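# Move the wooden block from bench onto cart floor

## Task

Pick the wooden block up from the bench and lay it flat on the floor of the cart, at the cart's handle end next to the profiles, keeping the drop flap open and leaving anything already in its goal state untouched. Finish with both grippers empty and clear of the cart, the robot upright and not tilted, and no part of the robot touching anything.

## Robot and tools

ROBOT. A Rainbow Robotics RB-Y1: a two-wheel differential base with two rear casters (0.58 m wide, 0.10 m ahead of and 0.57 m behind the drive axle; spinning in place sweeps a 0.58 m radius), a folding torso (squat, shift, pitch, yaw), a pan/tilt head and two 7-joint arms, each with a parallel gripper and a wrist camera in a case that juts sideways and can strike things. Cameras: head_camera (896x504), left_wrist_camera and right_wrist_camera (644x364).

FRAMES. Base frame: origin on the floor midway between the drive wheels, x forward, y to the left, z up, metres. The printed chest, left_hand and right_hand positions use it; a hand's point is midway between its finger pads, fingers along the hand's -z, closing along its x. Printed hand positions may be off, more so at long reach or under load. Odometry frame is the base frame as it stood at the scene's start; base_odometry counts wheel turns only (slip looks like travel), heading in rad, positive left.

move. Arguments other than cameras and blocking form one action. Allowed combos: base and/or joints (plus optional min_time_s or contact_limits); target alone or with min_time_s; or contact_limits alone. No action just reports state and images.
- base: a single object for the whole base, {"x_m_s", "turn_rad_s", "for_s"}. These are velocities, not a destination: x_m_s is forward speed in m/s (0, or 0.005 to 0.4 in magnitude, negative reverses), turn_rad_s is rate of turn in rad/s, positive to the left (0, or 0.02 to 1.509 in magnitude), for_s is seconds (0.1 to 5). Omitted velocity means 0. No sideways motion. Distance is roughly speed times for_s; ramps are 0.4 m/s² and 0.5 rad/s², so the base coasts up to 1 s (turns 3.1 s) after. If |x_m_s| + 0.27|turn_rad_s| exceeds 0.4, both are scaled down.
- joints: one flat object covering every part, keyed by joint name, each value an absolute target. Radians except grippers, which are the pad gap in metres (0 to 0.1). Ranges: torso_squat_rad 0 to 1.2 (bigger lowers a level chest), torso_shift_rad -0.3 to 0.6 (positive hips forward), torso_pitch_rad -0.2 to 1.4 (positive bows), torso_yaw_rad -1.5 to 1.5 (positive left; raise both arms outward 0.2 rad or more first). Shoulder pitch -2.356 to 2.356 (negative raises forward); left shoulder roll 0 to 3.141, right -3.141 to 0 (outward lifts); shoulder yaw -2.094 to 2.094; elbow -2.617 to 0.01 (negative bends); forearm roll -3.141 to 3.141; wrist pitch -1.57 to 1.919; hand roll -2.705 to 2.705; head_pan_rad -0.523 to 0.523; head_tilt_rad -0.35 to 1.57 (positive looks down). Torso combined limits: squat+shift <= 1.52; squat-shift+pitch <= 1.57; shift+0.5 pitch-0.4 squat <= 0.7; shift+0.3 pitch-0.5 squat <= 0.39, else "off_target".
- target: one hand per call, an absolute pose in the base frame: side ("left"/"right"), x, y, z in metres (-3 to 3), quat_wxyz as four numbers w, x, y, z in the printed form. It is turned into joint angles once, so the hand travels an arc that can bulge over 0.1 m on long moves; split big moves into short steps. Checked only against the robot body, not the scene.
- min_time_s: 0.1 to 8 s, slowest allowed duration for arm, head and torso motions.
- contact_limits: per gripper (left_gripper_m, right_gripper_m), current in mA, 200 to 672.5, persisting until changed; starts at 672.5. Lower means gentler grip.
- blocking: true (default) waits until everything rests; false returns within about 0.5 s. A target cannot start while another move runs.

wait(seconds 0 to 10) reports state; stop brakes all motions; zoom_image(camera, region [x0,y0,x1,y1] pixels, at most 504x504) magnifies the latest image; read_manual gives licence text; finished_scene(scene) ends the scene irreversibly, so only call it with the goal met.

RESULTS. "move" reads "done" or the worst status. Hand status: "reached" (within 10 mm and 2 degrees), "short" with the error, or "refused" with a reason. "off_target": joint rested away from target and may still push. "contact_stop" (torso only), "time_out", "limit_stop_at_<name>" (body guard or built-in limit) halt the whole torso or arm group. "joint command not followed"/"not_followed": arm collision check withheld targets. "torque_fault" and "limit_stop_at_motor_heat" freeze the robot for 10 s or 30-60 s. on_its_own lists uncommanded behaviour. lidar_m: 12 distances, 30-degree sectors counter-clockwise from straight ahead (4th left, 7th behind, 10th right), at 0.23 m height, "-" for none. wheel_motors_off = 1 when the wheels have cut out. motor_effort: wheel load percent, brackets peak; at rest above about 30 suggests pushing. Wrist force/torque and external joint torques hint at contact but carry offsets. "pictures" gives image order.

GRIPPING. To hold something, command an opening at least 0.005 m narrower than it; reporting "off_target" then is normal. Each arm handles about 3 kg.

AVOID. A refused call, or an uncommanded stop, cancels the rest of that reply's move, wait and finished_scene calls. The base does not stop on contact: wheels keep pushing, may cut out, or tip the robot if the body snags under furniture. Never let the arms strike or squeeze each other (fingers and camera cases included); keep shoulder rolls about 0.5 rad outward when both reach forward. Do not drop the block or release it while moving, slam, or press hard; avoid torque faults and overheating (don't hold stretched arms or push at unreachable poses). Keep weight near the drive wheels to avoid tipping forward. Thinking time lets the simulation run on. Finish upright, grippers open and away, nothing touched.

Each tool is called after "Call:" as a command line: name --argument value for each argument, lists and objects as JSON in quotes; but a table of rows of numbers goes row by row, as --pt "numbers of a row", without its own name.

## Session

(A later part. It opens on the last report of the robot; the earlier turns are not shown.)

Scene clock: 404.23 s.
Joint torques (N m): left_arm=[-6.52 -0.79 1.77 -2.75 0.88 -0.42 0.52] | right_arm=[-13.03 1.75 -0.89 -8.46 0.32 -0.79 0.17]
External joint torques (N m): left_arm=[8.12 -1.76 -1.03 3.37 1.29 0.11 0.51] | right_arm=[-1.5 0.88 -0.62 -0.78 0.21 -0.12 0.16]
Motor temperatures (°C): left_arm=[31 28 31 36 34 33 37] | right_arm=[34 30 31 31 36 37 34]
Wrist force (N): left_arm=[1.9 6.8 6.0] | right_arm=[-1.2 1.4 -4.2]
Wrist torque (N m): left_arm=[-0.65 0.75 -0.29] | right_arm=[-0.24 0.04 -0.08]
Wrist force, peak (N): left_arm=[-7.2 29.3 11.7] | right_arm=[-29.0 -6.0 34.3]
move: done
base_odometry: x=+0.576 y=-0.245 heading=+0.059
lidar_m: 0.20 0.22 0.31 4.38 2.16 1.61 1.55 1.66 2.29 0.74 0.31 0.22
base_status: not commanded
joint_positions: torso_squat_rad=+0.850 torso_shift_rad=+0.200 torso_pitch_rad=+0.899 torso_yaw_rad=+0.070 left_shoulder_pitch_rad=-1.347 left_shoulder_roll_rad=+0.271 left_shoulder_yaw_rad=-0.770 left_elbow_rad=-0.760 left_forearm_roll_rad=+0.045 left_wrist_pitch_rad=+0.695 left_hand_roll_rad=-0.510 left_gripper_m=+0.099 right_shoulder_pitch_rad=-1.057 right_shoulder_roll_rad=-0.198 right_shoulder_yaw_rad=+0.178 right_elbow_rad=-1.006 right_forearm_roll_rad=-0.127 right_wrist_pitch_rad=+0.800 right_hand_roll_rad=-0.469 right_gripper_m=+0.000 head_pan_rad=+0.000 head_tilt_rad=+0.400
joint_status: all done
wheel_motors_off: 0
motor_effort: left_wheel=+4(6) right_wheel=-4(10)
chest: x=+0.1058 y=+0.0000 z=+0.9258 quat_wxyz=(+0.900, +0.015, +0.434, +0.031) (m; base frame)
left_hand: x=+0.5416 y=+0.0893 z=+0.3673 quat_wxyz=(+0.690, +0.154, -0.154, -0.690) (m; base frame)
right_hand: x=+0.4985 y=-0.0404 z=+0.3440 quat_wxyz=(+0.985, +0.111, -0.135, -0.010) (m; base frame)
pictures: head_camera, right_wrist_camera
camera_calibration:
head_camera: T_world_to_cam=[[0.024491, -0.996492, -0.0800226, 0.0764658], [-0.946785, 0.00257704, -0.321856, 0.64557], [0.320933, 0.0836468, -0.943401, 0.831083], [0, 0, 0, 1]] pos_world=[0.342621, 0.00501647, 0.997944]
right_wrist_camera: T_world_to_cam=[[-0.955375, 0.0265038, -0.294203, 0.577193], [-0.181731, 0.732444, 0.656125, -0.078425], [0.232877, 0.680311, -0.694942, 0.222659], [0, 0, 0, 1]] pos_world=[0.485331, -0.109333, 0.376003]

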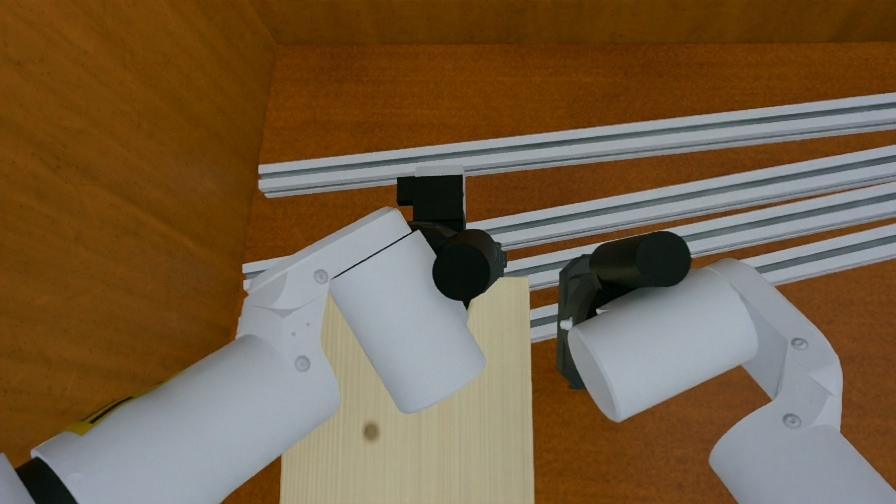

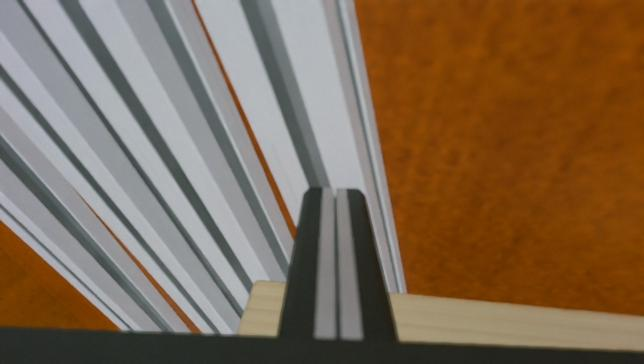

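Call:
move --target '{"side": "right", "x": 0.47, "y": -0.08, "z": 0.40, "quat_wxyz": [1, 0, 0, 0]}' --min_time_s 1 --cameras '[]'

Call:
move --target '{"side": "right", "x": 0.45, "y": -0.09, "z": 0.36, "quat_wxyz": [1, 0, 0, 0]}' --min_time_s 1 --cameras '[]'

Call:
move --target '{"side": "right", "x": 0.45, "y": -0.09, "z": 0.323, "quat_wxyz": [1, 0, 0, 0]}' --min_time_s 1 --cameras '["head_camera", "right_wrist_camera", "left_wrist_camera"]'

Scene clock: 409.83 s.
Joint torques (N m): left_arm=[-6.55 -0.37 1.81 -2.78 0.78 -0.42 0.53] | right_arm=[-13.21 -0.17 -0.04 -8.56 0.29 0.01 -0.27]
External joint torques (N m): left_arm=[8.09 -1.34 -0.99 3.34 1.19 0.12 0.52] | right_arm=[-0.86 -0.4 0.63 -0.52 0.05 0.04 -0.27]
Motor temperatures (°C): left_arm=[31 28 31 36 34 33 37] | right_arm=[34 30 31 31 36 37 34]
Wrist force (N): left_arm=[2.8 6.3 6.2] | right_arm=[0.2 2.1 -5.5]
Wrist torque (N m): left_arm=[-0.59 0.86 -0.30] | right_arm=[-0.22 0.12 -0.10]
Wrist force, peak (N): left_arm=[3.2 7.9 7.0] | right_arm=[-0.1 2.6 -5.3]
move: done
base_odometry: x=+0.576 y=-0.245 heading=+0.059
lidar_m: 0.20 0.22 0.31 4.39 2.16 1.61 1.55 1.65 2.29 0.76 0.30 0.22
base_status: not commanded
joint_positions: torso_squat_rad=+0.850 torso_shift_rad=+0.200 torso_pitch_rad=+0.899 torso_yaw_rad=+0.070 left_shoulder_pitch_rad=-1.347 left_shoulder_roll_rad=+0.271 left_shoulder_yaw_rad=-0.770 left_elbow_rad=-0.760 left_forearm_roll_rad=+0.045 left_wrist_pitch_rad=+0.695 left_hand_roll_rad=-0.510 left_gripper_m=+0.099 right_shoulder_pitch_rad=-1.082 right_shoulder_roll_rad=-0.235 right_shoulder_yaw_rad=+0.194 right_elbow_rad=-1.277 right_forearm_roll_rad=-0.082 right_wrist_pitch_rad=+1.432 right_hand_roll_rad=-0.518 right_gripper_m=+0.000 head_pan_rad=+0.000 head_tilt_rad=+0.400
joint_status: all done
wheel_motors_off: 0
motor_effort: left_wheel=+3(5) right_wheel=-4(7)
chest: x=+0.1058 y=+0.0000 z=+0.9258 quat_wxyz=(+0.900, +0.015, +0.434, +0.031) (m; base frame)
left_hand: x=+0.5416 y=+0.0892 z=+0.3673 quat_wxyz=(+0.690, +0.154, -0.154, -0.690) (m; base frame)
right_hand: x=+0.4698 y=-0.0799 z=+0.3999 quat_wxyz=(+1.000, +0.000, +0.000, +0.000) (m; base frame)
right_hand_status: reached (checked arc, planned for 1.0 s): 0 mm and 0.0 deg off.
pictures: none
No camera images: "cameras" was empty.

Scene clock: 411.17 s.
Joint torques (N m): left_arm=[-6.49 -0.58 1.89 -2.7 0.8 -0.44 0.5] | right_arm=[-10.21 2.57 0.25 -7.58 0.36 0.07 0.22]
External joint torques (N m): left_arm=[8.15 -1.55 -0.92 3.41 1.21 0.1 0.49] | right_arm=[1.08 2.36 0.82 0 0.13 0.1 0.22]
Motor temperatures (°C): left_arm=[31 28 31 36 34 33 37] | right_arm=[34 30 31 31 36 37 34]
Wrist force (N): left_arm=[2.5 6.7 5.4] | right_arm=[0.0 2.9 -4.8]
Wrist torque (N m): left_arm=[-0.68 0.79 -0.24] | right_arm=[-0.33 0.09 -0.08]
Wrist force, peak (N): left_arm=[3.1 7.3 6.3] | right_arm=[0.2 3.0 -5.2]
move: done
base_odometry: x=+0.576 y=-0.245 heading=+0.059
lidar_m: 0.20 0.22 0.30 4.37 2.17 1.61 1.56 1.64 2.29 0.76 0.30 0.22
base_status: not commanded
joint_positions: torso_squat_rad=+0.850 torso_shift_rad=+0.200 torso_pitch_rad=+0.899 torso_yaw_rad=+0.070 left_shoulder_pitch_rad=-1.347 left_shoulder_roll_rad=+0.271 left_shoulder_yaw_rad=-0.770 left_elbow_rad=-0.760 left_forearm_roll_rad=+0.045 left_wrist_pitch_rad=+0.695 left_hand_roll_rad=-0.510 left_gripper_m=+0.099 right_shoulder_pitch_rad=-1.046 right_shoulder_roll_rad=-0.233 right_shoulder_yaw_rad=+0.201 right_elbow_rad=-1.158 right_forearm_roll_rad=-0.075 right_wrist_pitch_rad=+1.278 right_hand_roll_rad=-0.512 right_gripper_m=+0.000 head_pan_rad=+0.000 head_tilt_rad=+0.400
joint_status: all done
wheel_motors_off: 0
motor_effort: left_wheel=+3(5) right_wheel=-5(6)
chest: x=+0.1058 y=+0.0000 z=+0.9258 quat_wxyz=(+0.900, +0.015, +0.434, +0.031) (m; base frame)
left_hand: x=+0.5416 y=+0.0892 z=+0.3673 quat_wxyz=(+0.690, +0.154, -0.154, -0.690) (m; base frame)
right_hand: x=+0.4502 y=-0.0902 z=+0.3601 quat_wxyz=(+1.000, +0.000, +0.000, +0.000) (m; base frame)
right_hand_status: reached (checked arc, planned for 1.0 s): 0 mm and 0.0 deg off.
pictures: none
No camera images: "cameras" was empty.

Scene clock: 412.50 s.
Joint torques (N m): left_arm=[-6.41 -0.57 1.81 -2.74 0.77 -0.37 0.55] | right_arm=[-13.08 1.96 -2.15 -6.37 0.05 0.13 0.17]
External joint torques (N m): left_arm=[8.22 -1.54 -0.99 3.37 1.18 0.16 0.54] | right_arm=[-1.07 1.72 -1.75 0.37 -0.16 0.16 0.17]
Motor temperatures (°C): left_arm=[31 28 31 36 34 33 37] | right_arm=[34 30 31 31 36 37 34]
Wrist force (N): left_arm=[2.8 7.7 6.3] | right_arm=[0.2 2.0 -4.5]
Wrist torque (N m): left_arm=[-0.74 0.85 -0.25] | right_arm=[-0.22 0.10 -0.05]
Wrist force, peak (N): left_arm=[2.1 7.8 7.0] | right_arm=[-0.1 2.0 -5.5]
move: done
base_odometry: x=+0.576 y=-0.245 heading=+0.059
lidar_m: 0.20 0.22 0.32 4.37 2.17 1.61 1.56 1.66 2.29 0.76 0.30 0.22
base_status: not commanded
joint_positions: torso_squat_rad=+0.850 torso_shift_rad=+0.200 torso_pitch_rad=+0.899 torso_yaw_rad=+0.070 left_shoulder_pitch_rad=-1.347 left_shoulder_roll_rad=+0.271 left_shoulder_yaw_rad=-0.770 left_elbow_rad=-0.760 left_forearm_roll_rad=+0.045 left_wrist_pitch_rad=+0.695 left_hand_roll_rad=-0.510 left_gripper_m=+0.099 right_shoulder_pitch_rad=-1.134 right_shoulder_roll_rad=-0.211 right_shoulder_yaw_rad=+0.194 right_elbow_rad=-0.874 right_forearm_roll_rad=-0.077 right_wrist_pitch_rad=+1.084 right_hand_roll_rad=-0.502 right_gripper_m=+0.000 head_pan_rad=+0.000 head_tilt_rad=+0.400
joint_status: all done
wheel_motors_off: 0
motor_effort: left_wheel=+3(5) right_wheel=-4(7)
chest: x=+0.1058 y=+0.0000 z=+0.9258 quat_wxyz=(+0.900, +0.015, +0.434, +0.031) (m; base frame)
left_hand: x=+0.5416 y=+0.0892 z=+0.3673 quat_wxyz=(+0.690, +0.154, -0.154, -0.690) (m; base frame)
right_hand: x=+0.4498 y=-0.0903 z=+0.3232 quat_wxyz=(+1.000, +0.000, +0.000, +0.000) (m; base frame)
right_hand_status: reached (checked arc, planned for 1.0 s): 0 mm and 0.0 deg off.
pictures: head_camera, left_wrist_camera, right_wrist_camera
camera_calibration:
head_camera: T_world_to_cam=[[0.0245881, -0.996492, -0.0799944, 0.0764041], [-0.946813, 0.00246859, -0.321776, 0.6455], [0.320844, 0.0836516, -0.943431, 0.831144], [0, 0, 0, 1]] pos_world=[0.342622, 0.00501613, 0.997945]
left_wrist_camera: T_world_to_cam=[[0.0274636, -0.999615, 0.00395296, 0.0723636], [-0.99889, -0.0272919, 0.0383801, 0.558338], [-0.0382574, -0.00500262, -0.999255, 0.460639], [0, 0, 0, 1]] pos_world=[0.573354, 0.0898783, 0.438581]
right_wrist_camera: T_world_to_cam=[[-0.999209, -0.029156, -0.0270498, 0.454278], [-0.0388458, 0.861344, 0.506535, -0.0413909], [0.0085306, 0.507185, -0.861795, 0.392634], [0, 0, 0, 1]] pos_world=[0.448962, -0.150242, 0.371624]

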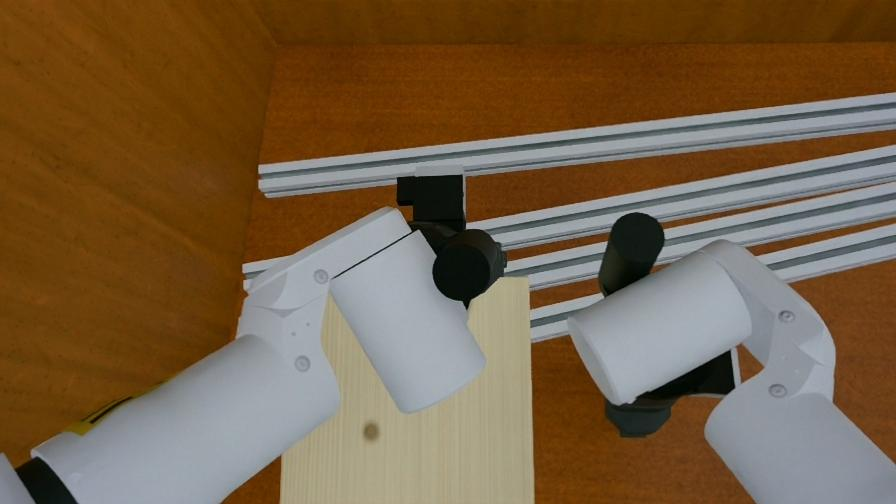

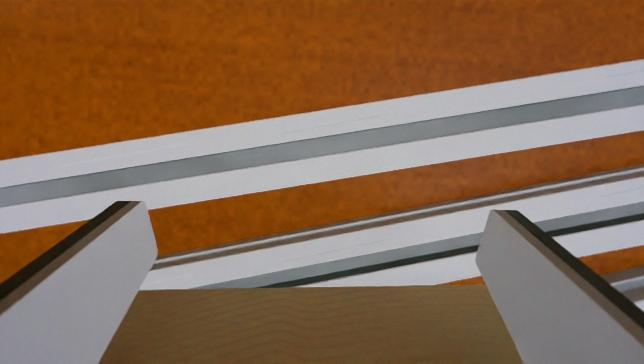

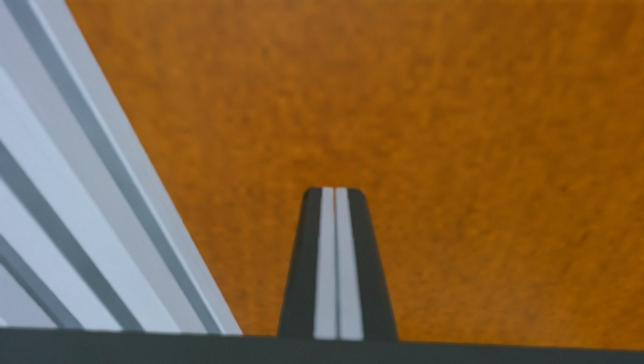

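Call:
move --target '{"side": "right", "x": 0.50, "y": -0.09, "z": 0.32, "quat_wxyz": [0.9962, 0, -0.0872, 0]}' --min_time_s 2 --cameras '["head_camera"]'

Call:
move --target '{"side": "right", "x": 0.53, "y": -0.09, "z": 0.32, "quat_wxyz": [0.9848, 0, -0.1736, 0]}' --min_time_s 2 --cameras '["head_camera", "left_wrist_camera", "right_wrist_camera"]'

Scene clock: 416.53 s.
Joint torques (N m): left_arm=[-5.91 -0.54 1.72 -2.57 1.05 -0.32 0.59] | right_arm=[-22.97 -4.88 -0.69 -11.29 1.88 -3.19 -0.36]
External joint torques (N m): left_arm=[8.73 -1.51 -1.09 3.55 1.46 0.21 0.58] | right_arm=[-9.79 -4.72 -0.23 -4.65 1.55 -2.88 -0.37]
Motor temperatures (°C): left_arm=[31 28 31 36 34 33 37] | right_arm=[34 30 31 31 36 37 34]
Wrist force (N): left_arm=[1.4 10.7 8.0] | right_arm=[-15.6 2.6 -1.6]
Wrist torque (N m): left_arm=[-0.87 0.83 -0.45] | right_arm=[-0.32 0.28 0.03]
Wrist force, peak (N): left_arm=[1.3 10.9 8.8] | right_arm=[-16.1 2.7 -2.0]
move: done
base_odometry: x=+0.576 y=-0.245 heading=+0.059
lidar_m: 0.20 0.21 0.31 4.37 2.18 1.61 1.55 1.65 2.31 0.75 0.30 0.21
base_status: not commanded
joint_positions: torso_squat_rad=+0.850 torso_shift_rad=+0.200 torso_pitch_rad=+0.899 torso_yaw_rad=+0.070 left_shoulder_pitch_rad=-1.348 left_shoulder_roll_rad=+0.271 left_shoulder_yaw_rad=-0.770 left_elbow_rad=-0.760 left_forearm_roll_rad=+0.045 left_wrist_pitch_rad=+0.695 left_hand_roll_rad=-0.510 left_gripper_m=+0.099 right_shoulder_pitch_rad=-1.205 right_shoulder_roll_rad=-0.217 right_shoulder_yaw_rad=+0.215 right_elbow_rad=-0.739 right_forearm_roll_rad=-0.005 right_wrist_pitch_rad=+0.868 right_hand_roll_rad=-0.567 right_gripper_m=+0.000 head_pan_rad=+0.000 head_tilt_rad=+0.400
joint_status: all done
wheel_motors_off: 0
motor_effort: left_wheel=+4(5) right_wheel=-4(7)
chest: x=+0.1058 y=+0.0000 z=+0.9258 quat_wxyz=(+0.900, +0.015, +0.434, +0.031) (m; base frame)
left_hand: x=+0.5417 y=+0.0892 z=+0.3673 quat_wxyz=(+0.690, +0.154, -0.154, -0.690) (m; base frame)
right_hand: x=+0.4974 y=-0.0902 z=+0.3194 quat_wxyz=(+0.996, +0.000, -0.086, +0.000) (m; base frame)
right_hand_status: reached (checked arc, planned for 2.0 s): 3 mm and 0.2 deg off.
pictures: head_camera
camera_calibration:
head_camera: T_world_to_cam=[[0.0245881, -0.996492, -0.0799944, 0.0764041], [-0.946813, 0.00246859, -0.321776, 0.6455], [0.320844, 0.0836516, -0.943431, 0.831144], [0, 0, 0, 1]] pos_world=[0.342622, 0.00501613, 0.997945]

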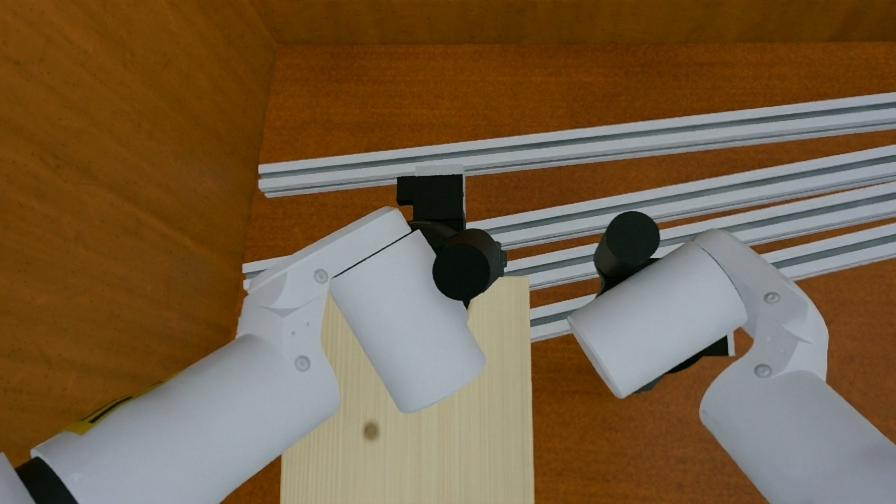

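Scene clock: 418.87 s.
Joint torques (N m): left_arm=[-8.79 -1.68 1.75 -4.1 0.56 0.24 0.13] | right_arm=[-21.54 -4.35 -0.48 -9.85 1.62 -2.35 -0.4]
External joint torques (N m): left_arm=[5.82 -2.65 -1.04 2.01 0.96 0.78 0.12] | right_arm=[-8.24 -4.17 0.02 -3.28 1.17 -1.84 -0.42]
Motor temperatures (°C): left_arm=[31 28 31 36 34 33 37] | right_arm=[34 30 31 31 36 37 34]
Wrist force (N): left_arm=[0.5 6.3 -10.3] | right_arm=[-10.9 3.7 -5.1]
Wrist torque (N m): left_arm=[-0.24 0.09 0.15] | right_arm=[-0.30 0.26 -0.01]
Wrist force, peak (N): left_arm=[1.9 20.5 14.1] | right_arm=[-23.9 4.6 17.3]
move: done
base_odometry: x=+0.576 y=-0.245 heading=+0.059
lidar_m: 0.20 0.22 0.29 4.39 2.16 1.61 1.55 1.66 2.31 0.76 0.30 0.22
base_status: not commanded
joint_positions: torso_squat_rad=+0.850 torso_shift_rad=+0.200 torso_pitch_rad=+0.900 torso_yaw_rad=+0.070 left_shoulder_pitch_rad=-1.347 left_shoulder_roll_rad=+0.271 left_shoulder_yaw_rad=-0.770 left_elbow_rad=-0.759 left_forearm_roll_rad=+0.045 left_wrist_pitch_rad=+0.695 left_hand_roll_rad=-0.510 left_gripper_m=+0.099 right_shoulder_pitch_rad=-1.214 right_shoulder_roll_rad=-0.220 right_shoulder_yaw_rad=+0.258 right_elbow_rad=-0.677 right_forearm_roll_rad=+0.136 right_wrist_pitch_rad=+0.676 right_hand_roll_rad=-0.715 right_gripper_m=+0.000 head_pan_rad=+0.000 head_tilt_rad=+0.400
joint_status: all done
wheel_motors_off: 0
motor_effort: left_wheel=+5(5) right_wheel=-3(6)
chest: x=+0.1061 y=+0.0000 z=+0.9256 quat_wxyz=(+0.900, +0.015, +0.435, +0.031) (m; base frame)
left_hand: x=+0.5412 y=+0.0897 z=+0.3665 quat_wxyz=(+0.690, +0.153, -0.154, -0.690) (m; base frame)
right_hand: x=+0.5277 y=-0.0901 z=+0.3190 quat_wxyz=(+0.985, +0.001, -0.172, +0.000) (m; base frame)
right_hand_status: reached (checked arc, planned for 2.0 s): 3 mm and 0.2 deg off.
pictures: head_camera, left_wrist_camera, right_wrist_camera
camera_calibration:
head_camera: T_world_to_cam=[[0.024436, -0.996492, -0.080045, 0.0764678], [-0.947051, 0.00256719, -0.321074, 0.645038], [0.320153, 0.0836524, -0.943665, 0.831144], [0, 0, 0, 1]] pos_world=[0.342922, 0.00501642, 0.997547]
left_wrist_camera: T_world_to_cam=[[0.0280484, -0.9996, 0.00348786, 0.0726421], [-0.998823, -0.0278882, 0.0396741, 0.557527], [-0.039561, -0.00459655, -0.999207, 0.46052], [0, 0, 0, 1]] pos_world=[0.573052, 0.0902783, 0.437782]
right_wrist_camera: T_world_to_cam=[[-0.931497, -0.0288816, -0.362601, 0.603369], [-0.207592, 0.860776, 0.464727, 0.0659371], [0.298696, 0.508165, -0.807805, 0.21805], [0, 0, 0, 1]] pos_world=[0.510594, -0.150136, 0.364281]

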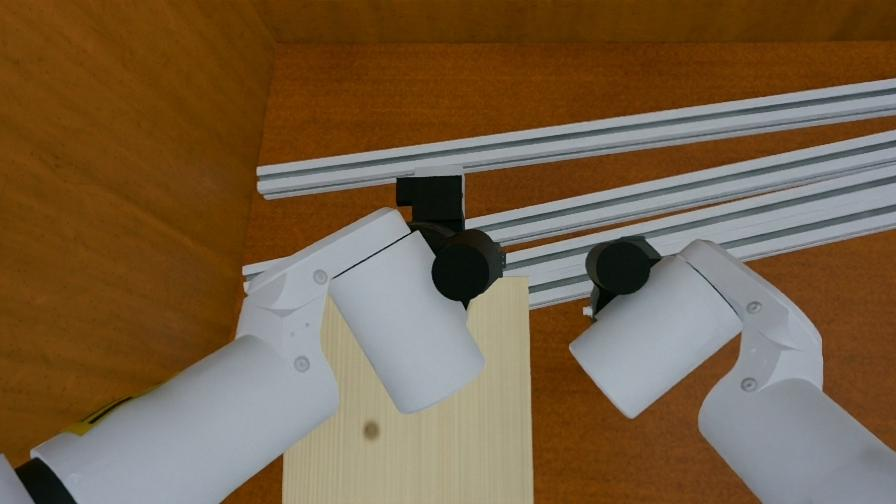

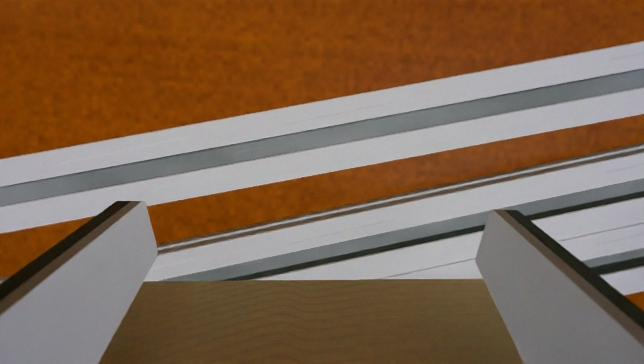

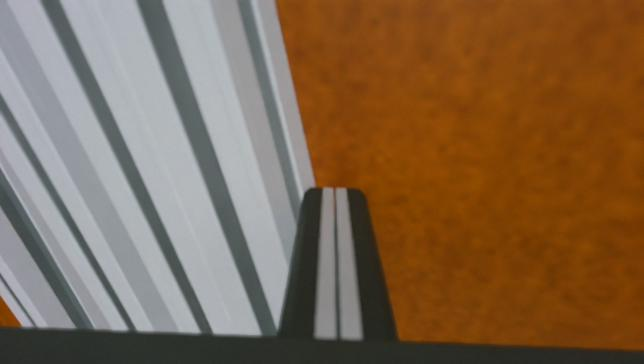

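Call:
move --target '{"side": "right", "x": 0.56, "y": -0.075, "z": 0.318, "quat_wxyz": [0.9763, 0, -0.2164, 0]}' --min_time_s 2 --cameras '["head_camera", "left_wrist_camera", "right_wrist_camera"]'

Scene clock: 425.30 s.
Joint torques (N m): left_arm=[-10.54 -1.92 1.76 -4.75 0.44 -0.06 0.11] | right_arm=[-23.38 2.13 0.85 -9.07 0.79 -2.17 -0.18]
External joint torques (N m): left_arm=[4.06 -2.88 -1.03 1.36 0.85 0.48 0.11] | right_arm=[-8.03 2.34 0.96 -3.76 0.43 -1.61 -0.2]
Motor temperatures (°C): left_arm=[31 28 31 36 34 33 37] | right_arm=[34 30 31 31 36 37 34]
Wrist force (N): left_arm=[-0.5 3.8 -9.8] | right_arm=[-9.4 0.3 -5.7]
Wrist torque (N m): left_arm=[-0.16 0.06 -0.10] | right_arm=[-0.36 0.19 -0.06]
Wrist force, peak (N): left_arm=[0.8 6.1 -10.9] | right_arm=[1.9 2.2 15.4]
move: short
base_odometry: x=+0.576 y=-0.245 heading=+0.059
lidar_m: 0.20 0.22 0.31 4.38 2.16 1.62 1.55 1.66 2.30 0.74 0.30 0.21
base_status: not commanded
joint_positions: torso_squat_rad=+0.850 torso_shift_rad=+0.200 torso_pitch_rad=+0.900 torso_yaw_rad=+0.070 left_shoulder_pitch_rad=-1.347 left_shoulder_roll_rad=+0.271 left_shoulder_yaw_rad=-0.770 left_elbow_rad=-0.759 left_forearm_roll_rad=+0.045 left_wrist_pitch_rad=+0.695 left_hand_roll_rad=-0.510 left_gripper_m=+0.099 right_shoulder_pitch_rad=-1.412 right_shoulder_roll_rad=-0.179 right_shoulder_yaw_rad=+0.308 right_elbow_rad=-0.266 right_forearm_roll_rad=+0.283 right_wrist_pitch_rad=+0.371 right_hand_roll_rad=-0.940 right_gripper_m=+0.000 head_pan_rad=+0.000 head_tilt_rad=+0.400
joint_status: all done
wheel_motors_off: 0
motor_effort: left_wheel=+3(5) right_wheel=-3(5)
chest: x=+0.1061 y=+0.0000 z=+0.9256 quat_wxyz=(+0.900, +0.015, +0.435, +0.031) (m; base frame)
left_hand: x=+0.5409 y=+0.0898 z=+0.3662 quat_wxyz=(+0.690, +0.153, -0.153, -0.690) (m; base frame)
right_hand: x=+0.5576 y=-0.0767 z=+0.3187 quat_wxyz=(+0.974, +0.019, -0.225, +0.004) (m; base frame)
right_hand_status: short (checked arc, as near as the solve gets, planned for 2.0 s): 3 mm and 2.4 deg off. The place is met; only the turn is off.
pictures: head_camera, left_wrist_camera, right_wrist_camera
camera_calibration:
head_camera: T_world_to_cam=[[0.0243967, -0.9965, -0.0799535, 0.07649], [-0.947051, 0.00257504, -0.321073, 0.645037], [0.320155, 0.0835532, -0.943673, 0.831143], [0, 0, 0, 1]] pos_world=[0.342922, 0.00511669, 0.997547]
left_wrist_camera: T_world_to_cam=[[0.0281397, -0.999599, 0.00326897, 0.0727922], [-0.998801, -0.0279859, 0.0401678, 0.557121], [-0.0400602, -0.00439536, -0.999188, 0.460473], [0, 0, 0, 1]] pos_world=[0.572852, 0.0903784, 0.437483]
right_wrist_camera: T_world_to_cam=[[-0.885993, -0.0272658, -0.462897, 0.63818], [-0.270426, 0.841311, 0.468044, 0.0931995], [0.376679, 0.539863, -0.752769, 0.14349], [0, 0, 0, 1]] pos_world=[0.536576, -0.138474, 0.359804]

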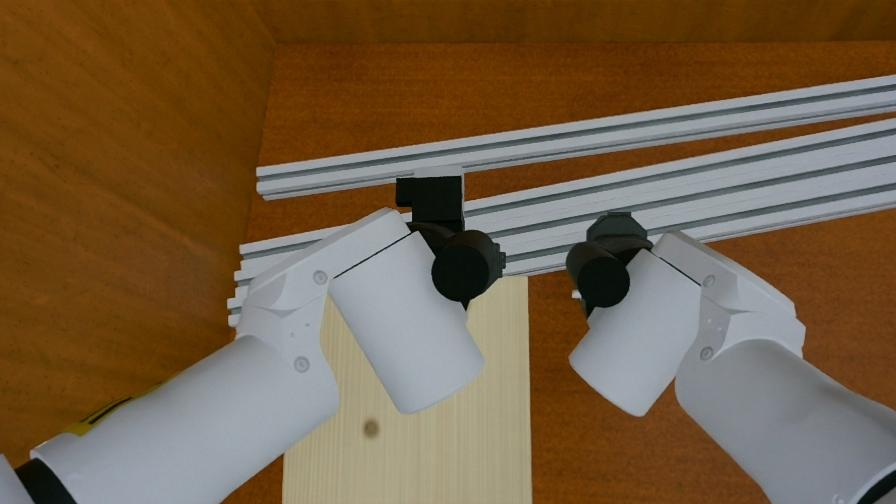

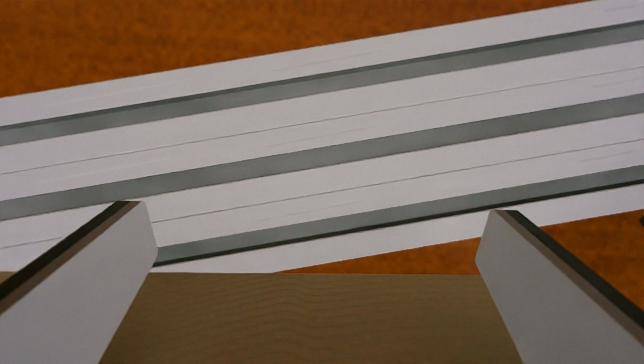

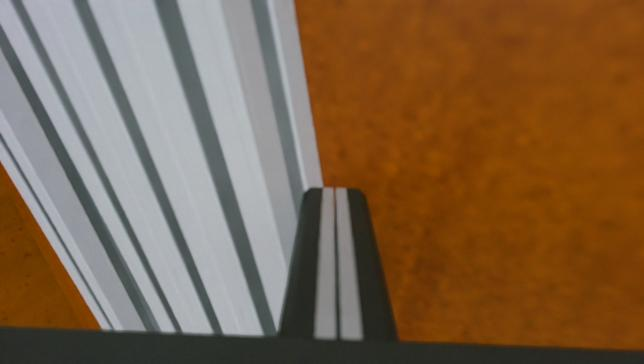

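Call:
move --base '{"x_m_s": 0.02, "for_s": 1.0}' --cameras '["head_camera", "left_wrist_camera", "right_wrist_camera"]'

Scene clock: 432.37 s.
Joint torques (N m): left_arm=[-13.16 -0.78 2.44 -5.27 -0.25 -0.35 0.04] | right_arm=[-22.99 -0.23 1.2 -10.18 0.91 -2.35 -0.11]
External joint torques (N m): left_arm=[1.42 -1.74 -0.35 0.83 0.16 0.18 0.03] | right_arm=[-7.65 -0.03 1.31 -4.87 0.55 -1.79 -0.13]
Motor temperatures (°C): left_arm=[31 28 31 36 34 33 37] | right_arm=[34 30 31 31 36 37 34]
Wrist force (N): left_arm=[1.4 -1.9 -7.2] | right_arm=[-10.9 1.1 -1.4]
Wrist torque (N m): left_arm=[-0.12 0.26 0.11] | right_arm=[-0.32 0.12 -0.03]
Wrist force, peak (N): left_arm=[0.6 3.8 -10.7] | right_arm=[-15.0 0.9 -3.9]
move: done
base_odometry: x=+0.595 y=-0.244 heading=+0.059
lidar_m: 0.18 0.19 0.28 1.59 2.20 1.63 1.57 1.68 2.33 0.69 0.28 0.19
base_status: done (sent for 1 of 1 s)
joint_positions: torso_squat_rad=+0.850 torso_shift_rad=+0.200 torso_pitch_rad=+0.900 torso_yaw_rad=+0.070 left_shoulder_pitch_rad=-1.346 left_shoulder_roll_rad=+0.271 left_shoulder_yaw_rad=-0.770 left_elbow_rad=-0.759 left_forearm_roll_rad=+0.045 left_wrist_pitch_rad=+0.695 left_hand_roll_rad=-0.510 left_gripper_m=+0.099 right_shoulder_pitch_rad=-1.413 right_shoulder_roll_rad=-0.179 right_shoulder_yaw_rad=+0.308 right_elbow_rad=-0.266 right_forearm_roll_rad=+0.283 right_wrist_pitch_rad=+0.371 right_hand_roll_rad=-0.940 right_gripper_m=+0.000 head_pan_rad=+0.000 head_tilt_rad=+0.400
joint_status: not commanded
wheel_motors_off: 0
motor_effort: left_wheel=+3(19) right_wheel=+1(14)
chest: x=+0.1062 y=+0.0000 z=+0.9256 quat_wxyz=(+0.900, +0.015, +0.435, +0.031) (m; base frame)
left_hand: x=+0.5403 y=+0.0898 z=+0.3657 quat_wxyz=(+0.690, +0.153, -0.153, -0.690) (m; base frame)
right_hand: x=+0.5573 y=-0.0764 z=+0.3184 quat_wxyz=(+0.974, +0.019, -0.225, +0.004) (m; base frame)
pictures: head_camera, left_wrist_camera, right_wrist_camera
camera_calibration:
head_camera: T_world_to_cam=[[0.0243737, -0.9965, -0.0799632, 0.0764948], [-0.947183, 0.00256542, -0.320682, 0.644851], [0.319765, 0.083556, -0.943805, 0.831251], [0, 0, 0, 1]] pos_world=[0.343123, 0.00511665, 0.997449]
left_wrist_camera: T_world_to_cam=[[0.0282389, -0.999596, 0.00312744, 0.0728128], [-0.998745, -0.0280851, 0.0414674, 0.55605], [-0.0413628, -0.00429451, -0.999135, 0.460668], [0, 0, 0, 1]] pos_world=[0.57235, 0.0903785, 0.436984]
right_wrist_camera: T_world_to_cam=[[-0.886293, -0.0273026, -0.46232, 0.637817], [-0.270281, 0.84112, 0.468471, 0.0927741], [0.376076, 0.540159, -0.752858, 0.143574], [0, 0, 0, 1]] pos_world=[0.536373, -0.138173, 0.359505]

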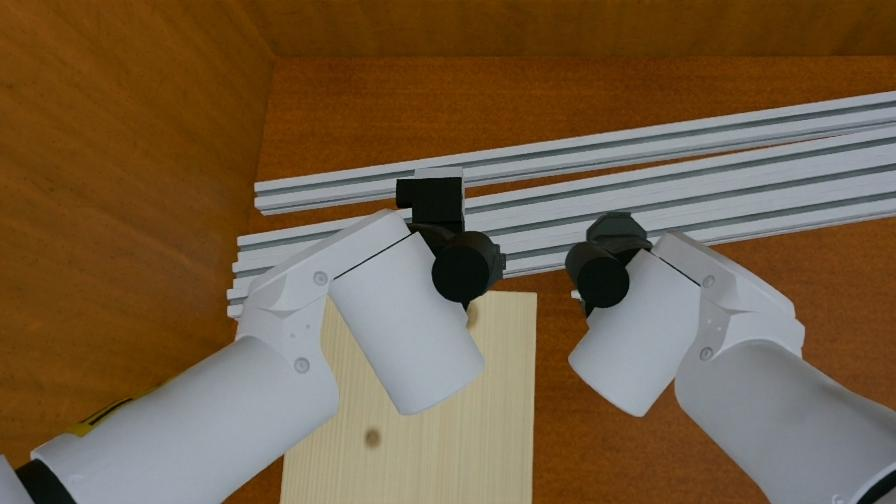

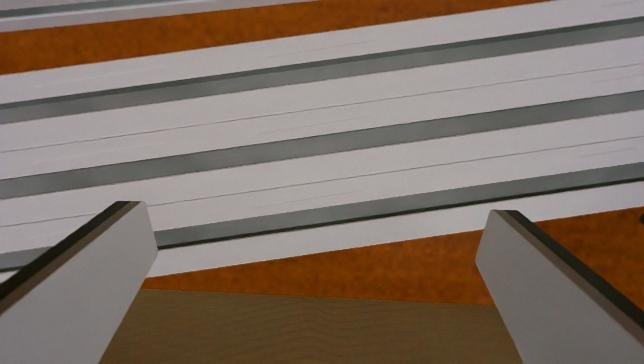

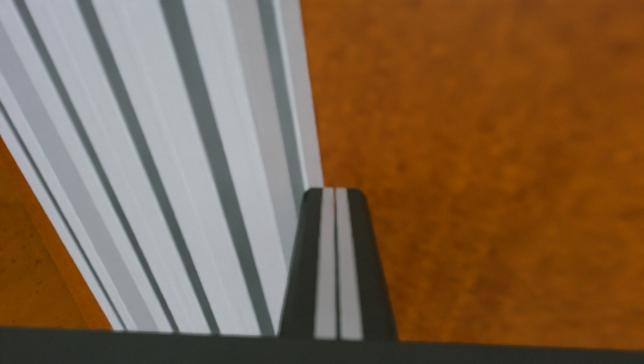

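Call:
move --target '{"side": "left", "x": 0.545, "y": 0.09, "z": 0.48, "quat_wxyz": [0.6903, 0.153, -0.153, -0.6903]}' --min_time_s 1.2 --cameras '["left_wrist_camera"]'

Call:
move --target '{"side": "right", "x": 0.48, "y": -0.15, "z": 0.46, "quat_wxyz": [0.9962, 0, -0.0872, 0]}' --min_time_s 1.2 --cameras '["head_camera", "left_wrist_camera", "right_wrist_camera"]'

Scene clock: 436.27 s.
Joint torques (N m): left_arm=[-13.01 0.99 7.01 -7.93 -0.54 -0.97 -0.14] | right_arm=[-23.22 0.19 0.58 -9.74 0.95 -2.1 -0.27]
External joint torques (N m): left_arm=[1.08 -1.46 1.69 0.03 0.07 -0.4 -0.15] | right_arm=[-7.89 0.39 0.69 -4.42 0.59 -1.54 -0.29]
Motor temperatures (°C): left_arm=[31 28 31 36 34 33 37] | right_arm=[34 30 31 31 36 37 34]
Wrist force (N): left_arm=[0.4 -2.4 -6.6] | right_arm=[-11.1 0.1 -2.8]
Wrist torque (N m): left_arm=[0.01 0.12 0.09] | right_arm=[-0.30 0.13 -0.05]
Wrist force, peak (N): left_arm=[2.9 -2.7 -8.0] | right_arm=[-11.5 0.8 -4.6]
move: done
base_odometry: x=+0.595 y=-0.244 heading=+0.059
lidar_m: 0.18 0.20 0.28 1.59 2.22 1.64 1.57 1.68 2.32 0.68 0.27 0.19
base_status: not commanded
joint_positions: torso_squat_rad=+0.850 torso_shift_rad=+0.200 torso_pitch_rad=+0.900 torso_yaw_rad=+0.070 left_shoulder_pitch_rad=-1.249 left_shoulder_roll_rad=+0.495 left_shoulder_yaw_rad=-0.711 left_elbow_rad=-1.481 left_forearm_roll_rad=+0.147 left_wrist_pitch_rad=+1.200 left_hand_roll_rad=-0.567 left_gripper_m=+0.099 right_shoulder_pitch_rad=-1.413 right_shoulder_roll_rad=-0.179 right_shoulder_yaw_rad=+0.308 right_elbow_rad=-0.266 right_forearm_roll_rad=+0.283 right_wrist_pitch_rad=+0.371 right_hand_roll_rad=-0.940 right_gripper_m=+0.000 head_pan_rad=+0.000 head_tilt_rad=+0.400
joint_status: all done
wheel_motors_off: 0
motor_effort: left_wheel=+4(5) right_wheel=-1(2)
chest: x=+0.1062 y=+0.0001 z=+0.9256 quat_wxyz=(+0.900, +0.015, +0.435, +0.031) (m; base frame)
left_hand: x=+0.5452 y=+0.0900 z=+0.4799 quat_wxyz=(+0.690, +0.153, -0.153, -0.690) (m; base frame)
left_hand_status: reached (checked arc, planned for 1.2 s): 0 mm and 0.0 deg off.
right_hand: x=+0.5573 y=-0.0763 z=+0.3184 quat_wxyz=(+0.974, +0.019, -0.225, +0.004) (m; base frame)
pictures: left_wrist_camera
camera_calibration:
left_wrist_camera: T_world_to_cam=[[0.0280359, -0.999602, 0.00315164, 0.0726245], [-0.998772, -0.0278834, 0.0409625, 0.55639], [-0.0408584, -0.00429619, -0.999156, 0.574689], [0, 0, 0, 1]] pos_world=[0.577151, 0.0905786, 0.551184]

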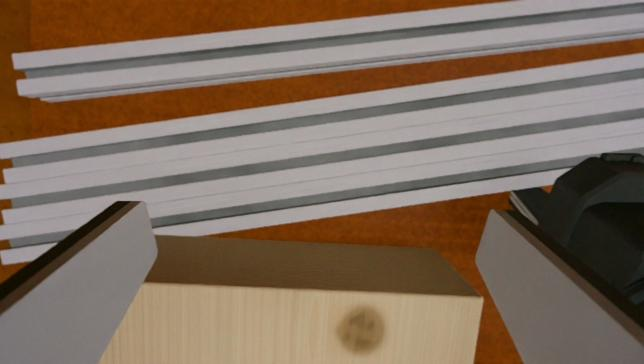

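Scene clock: 438.47 s.
Joint torques (N m): left_arm=[-12.92 1.41 6.74 -7.66 -0.58 -0.82 -0.18] | right_arm=[-8.92 -2.16 -1.9 -9.66 0.12 -0.33 -0.3]
External joint torques (N m): left_arm=[1.17 -1.04 1.42 0.3 0.03 -0.24 -0.19] | right_arm=[-0.03 -0.47 -1.1 -0.95 -0.23 0.02 -0.31]
Motor temperatures (°C): left_arm=[31 28 31 36 34 33 37] | right_arm=[34 30 31 31 36 37 34]
Wrist force (N): left_arm=[1.1 -2.0 -7.0] | right_arm=[-0.8 2.2 -4.7]
Wrist torque (N m): left_arm=[-0.01 0.24 0.09] | right_arm=[-0.25 0.08 -0.08]
Wrist force, peak (N): left_arm=[1.1 -3.3 -8.0] | right_arm=[12.3 5.0 21.9]
move: done
base_odometry: x=+0.595 y=-0.244 heading=+0.059
lidar_m: 0.18 0.20 0.28 1.59 2.20 1.63 1.57 1.68 2.34 0.67 0.27 0.19
base_status: not commanded
joint_positions: torso_squat_rad=+0.850 torso_shift_rad=+0.200 torso_pitch_rad=+0.900 torso_yaw_rad=+0.070 left_shoulder_pitch_rad=-1.249 left_shoulder_roll_rad=+0.495 left_shoulder_yaw_rad=-0.711 left_elbow_rad=-1.481 left_forearm_roll_rad=+0.147 left_wrist_pitch_rad=+1.200 left_hand_roll_rad=-0.567 left_gripper_m=+0.099 right_shoulder_pitch_rad=-0.846 right_shoulder_roll_rad=-0.263 right_shoulder_yaw_rad=+0.024 right_elbow_rad=-1.763 right_forearm_roll_rad=-0.016 right_wrist_pitch_rad=+1.529 right_hand_roll_rad=-0.343 right_gripper_m=+0.000 head_pan_rad=+0.000 head_tilt_rad=+0.400
joint_status: all done
wheel_motors_off: 0
motor_effort: left_wheel=+4(8) right_wheel=-2(10)
chest: x=+0.1061 y=+0.0001 z=+0.9257 quat_wxyz=(+0.900, +0.015, +0.435, +0.031) (m; base frame)
left_hand: x=+0.5452 y=+0.0900 z=+0.4802 quat_wxyz=(+0.690, +0.153, -0.153, -0.690) (m; base frame)
right_hand: x=+0.4799 y=-0.1499 z=+0.4602 quat_wxyz=(+0.996, +0.000, -0.087, +0.000) (m; base frame)
right_hand_status: reached (checked arc, planned for 1.8 s): 0 mm and 0.0 deg off.
pictures: head_camera, left_wrist_camera, right_wrist_camera
camera_calibration:
head_camera: T_world_to_cam=[[0.0245003, -0.9965, -0.0799202, 0.0764209], [-0.947048, 0.00246666, -0.321083, 0.645047], [0.320157, 0.0835549, -0.943673, 0.831142], [0, 0, 0, 1]] pos_world=[0.342923, 0.00511636, 0.997547]
left_wrist_camera: T_world_to_cam=[[0.0280405, -0.999601, 0.00326556, 0.0724579], [-0.998792, -0.0278856, 0.0404666, 0.55666], [-0.0403594, -0.00439632, -0.999176, 0.57472], [0, 0, 0, 1]] pos_world=[0.577151, 0.0904785, 0.551483]
right_wrist_camera: T_world_to_cam=[[-0.979471, -0.0291563, -0.199466, 0.556262], [-0.125898, 0.861256, 0.492329, -0.0100252], [0.157436, 0.507334, -0.847246, 0.462602], [0, 0, 0, 1]] pos_world=[0.47075, -0.209841, 0.507828]

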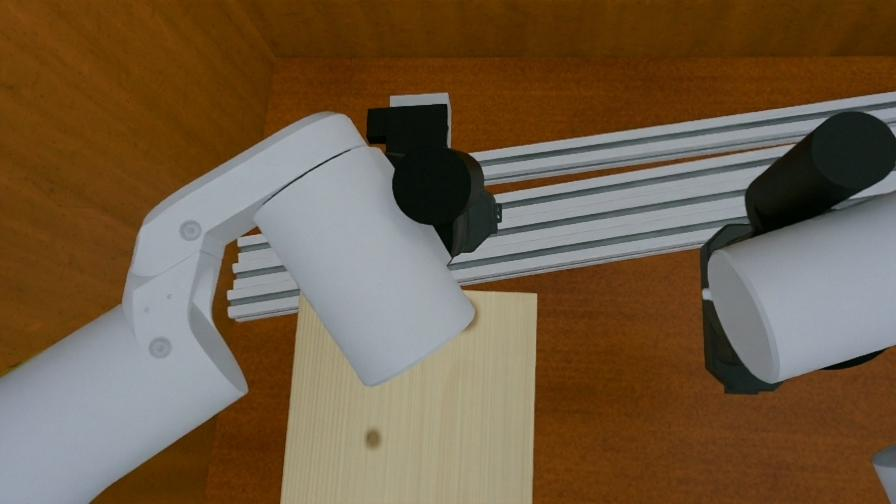

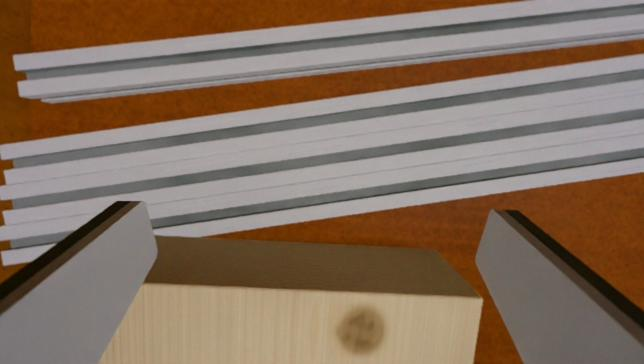

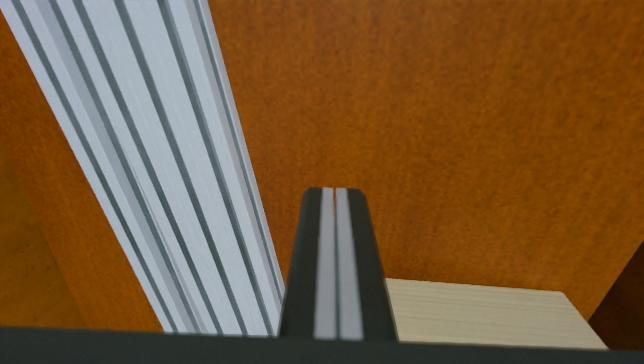

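Call:
move --target '{"side": "left", "x": 0.50, "y": 0.12, "z": 0.62, "quat_wxyz": [0.6903, 0.153, -0.153, -0.6903]}' --min_time_s 1.2 --cameras '["head_camera", "left_wrist_camera"]'

Scene clock: 440.97 s.
Joint torques (N m): left_arm=[-10.05 3.82 8.3 -7.17 -0.6 -1.06 0.18] | right_arm=[-9.22 -2 -1.7 -9.46 0.16 -0.25 -0.45]
External joint torques (N m): left_arm=[1.9 -0.52 1.95 0.13 0.1 -0.51 0.17] | right_arm=[-0.33 -0.31 -0.89 -0.75 -0.19 0.1 -0.46]
Motor temperatures (°C): left_arm=[31 28 31 36 34 33 37] | right_arm=[34 30 31 31 36 37 34]
Wrist force (N): left_arm=[0.4 -2.6 -7.3] | right_arm=[-0.6 2.7 -4.7]
Wrist torque (N m): left_arm=[-0.02 0.15 0.08] | right_arm=[-0.25 0.10 -0.06]
Wrist force, peak (N): left_arm=[0.2 -2.5 -8.3] | right_arm=[-1.1 2.9 -5.1]
move: done
base_odometry: x=+0.595 y=-0.244 heading=+0.059
lidar_m: 0.18 0.19 0.28 1.58 2.21 1.62 1.57 1.67 2.33 0.69 0.26 0.20
base_status: not commanded
joint_positions: torso_squat_rad=+0.850 torso_shift_rad=+0.200 torso_pitch_rad=+0.900 torso_yaw_rad=+0.070 left_shoulder_pitch_rad=-1.189 left_shoulder_roll_rad=+0.705 left_shoulder_yaw_rad=-0.588 left_elbow_rad=-2.155 left_forearm_roll_rad=+0.301 left_wrist_pitch_rad=+1.702 left_hand_roll_rad=-0.528 left_gripper_m=+0.099 right_shoulder_pitch_rad=-0.846 right_shoulder_roll_rad=-0.263 right_shoulder_yaw_rad=+0.024 right_elbow_rad=-1.763 right_forearm_roll_rad=-0.016 right_wrist_pitch_rad=+1.529 right_hand_roll_rad=-0.343 right_gripper_m=+0.000 head_pan_rad=+0.000 head_tilt_rad=+0.400
joint_status: all done
wheel_motors_off: 0
motor_effort: left_wheel=+4(7) right_wheel=-2(6)
chest: x=+0.1061 y=+0.0000 z=+0.9257 quat_wxyz=(+0.900, +0.015, +0.435, +0.031) (m; base frame)
left_hand: x=+0.5000 y=+0.1198 z=+0.6201 quat_wxyz=(+0.690, +0.153, -0.153, -0.690) (m; base frame)
left_hand_status: reached (checked arc, planned for 1.2 s): 0 mm and 0.0 deg off.
right_hand: x=+0.4799 y=-0.1499 z=+0.4602 quat_wxyz=(+0.996, +0.000, -0.087, +0.000) (m; base frame)
pictures: head_camera, left_wrist_camera
camera_calibration:
head_camera: T_world_to_cam=[[0.024436, -0.996492, -0.080045, 0.0764678], [-0.947051, 0.00256719, -0.321074, 0.645038], [0.320153, 0.0836524, -0.943665, 0.831144], [0, 0, 0, 1]] pos_world=[0.342922, 0.00501642, 0.997547]
left_wrist_camera: T_world_to_cam=[[0.0277465, -0.999609, 0.00336954, 0.10324], [-0.998784, -0.0275859, 0.0408669, 0.506474], [-0.040758, -0.00449936, -0.999159, 0.712929], [0, 0, 0, 1]] pos_world=[0.532051, 0.120379, 0.691283]

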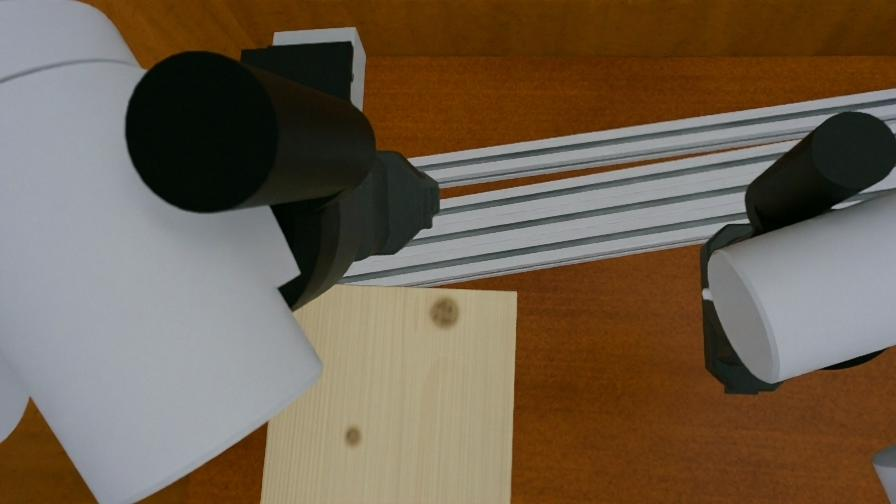

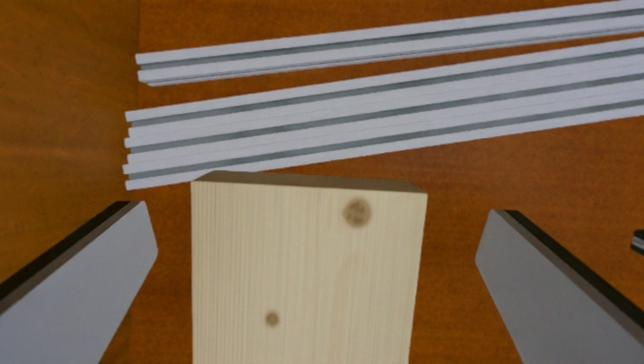

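Call:
zoom_image --camera "left_wrist_camera" --region '[110, 130, 470, 364]'

Scaled by 1.400 from the camera's 644x364 image, which has a finer 1265x715 frame.

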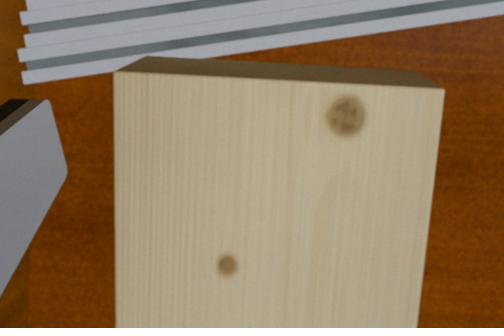

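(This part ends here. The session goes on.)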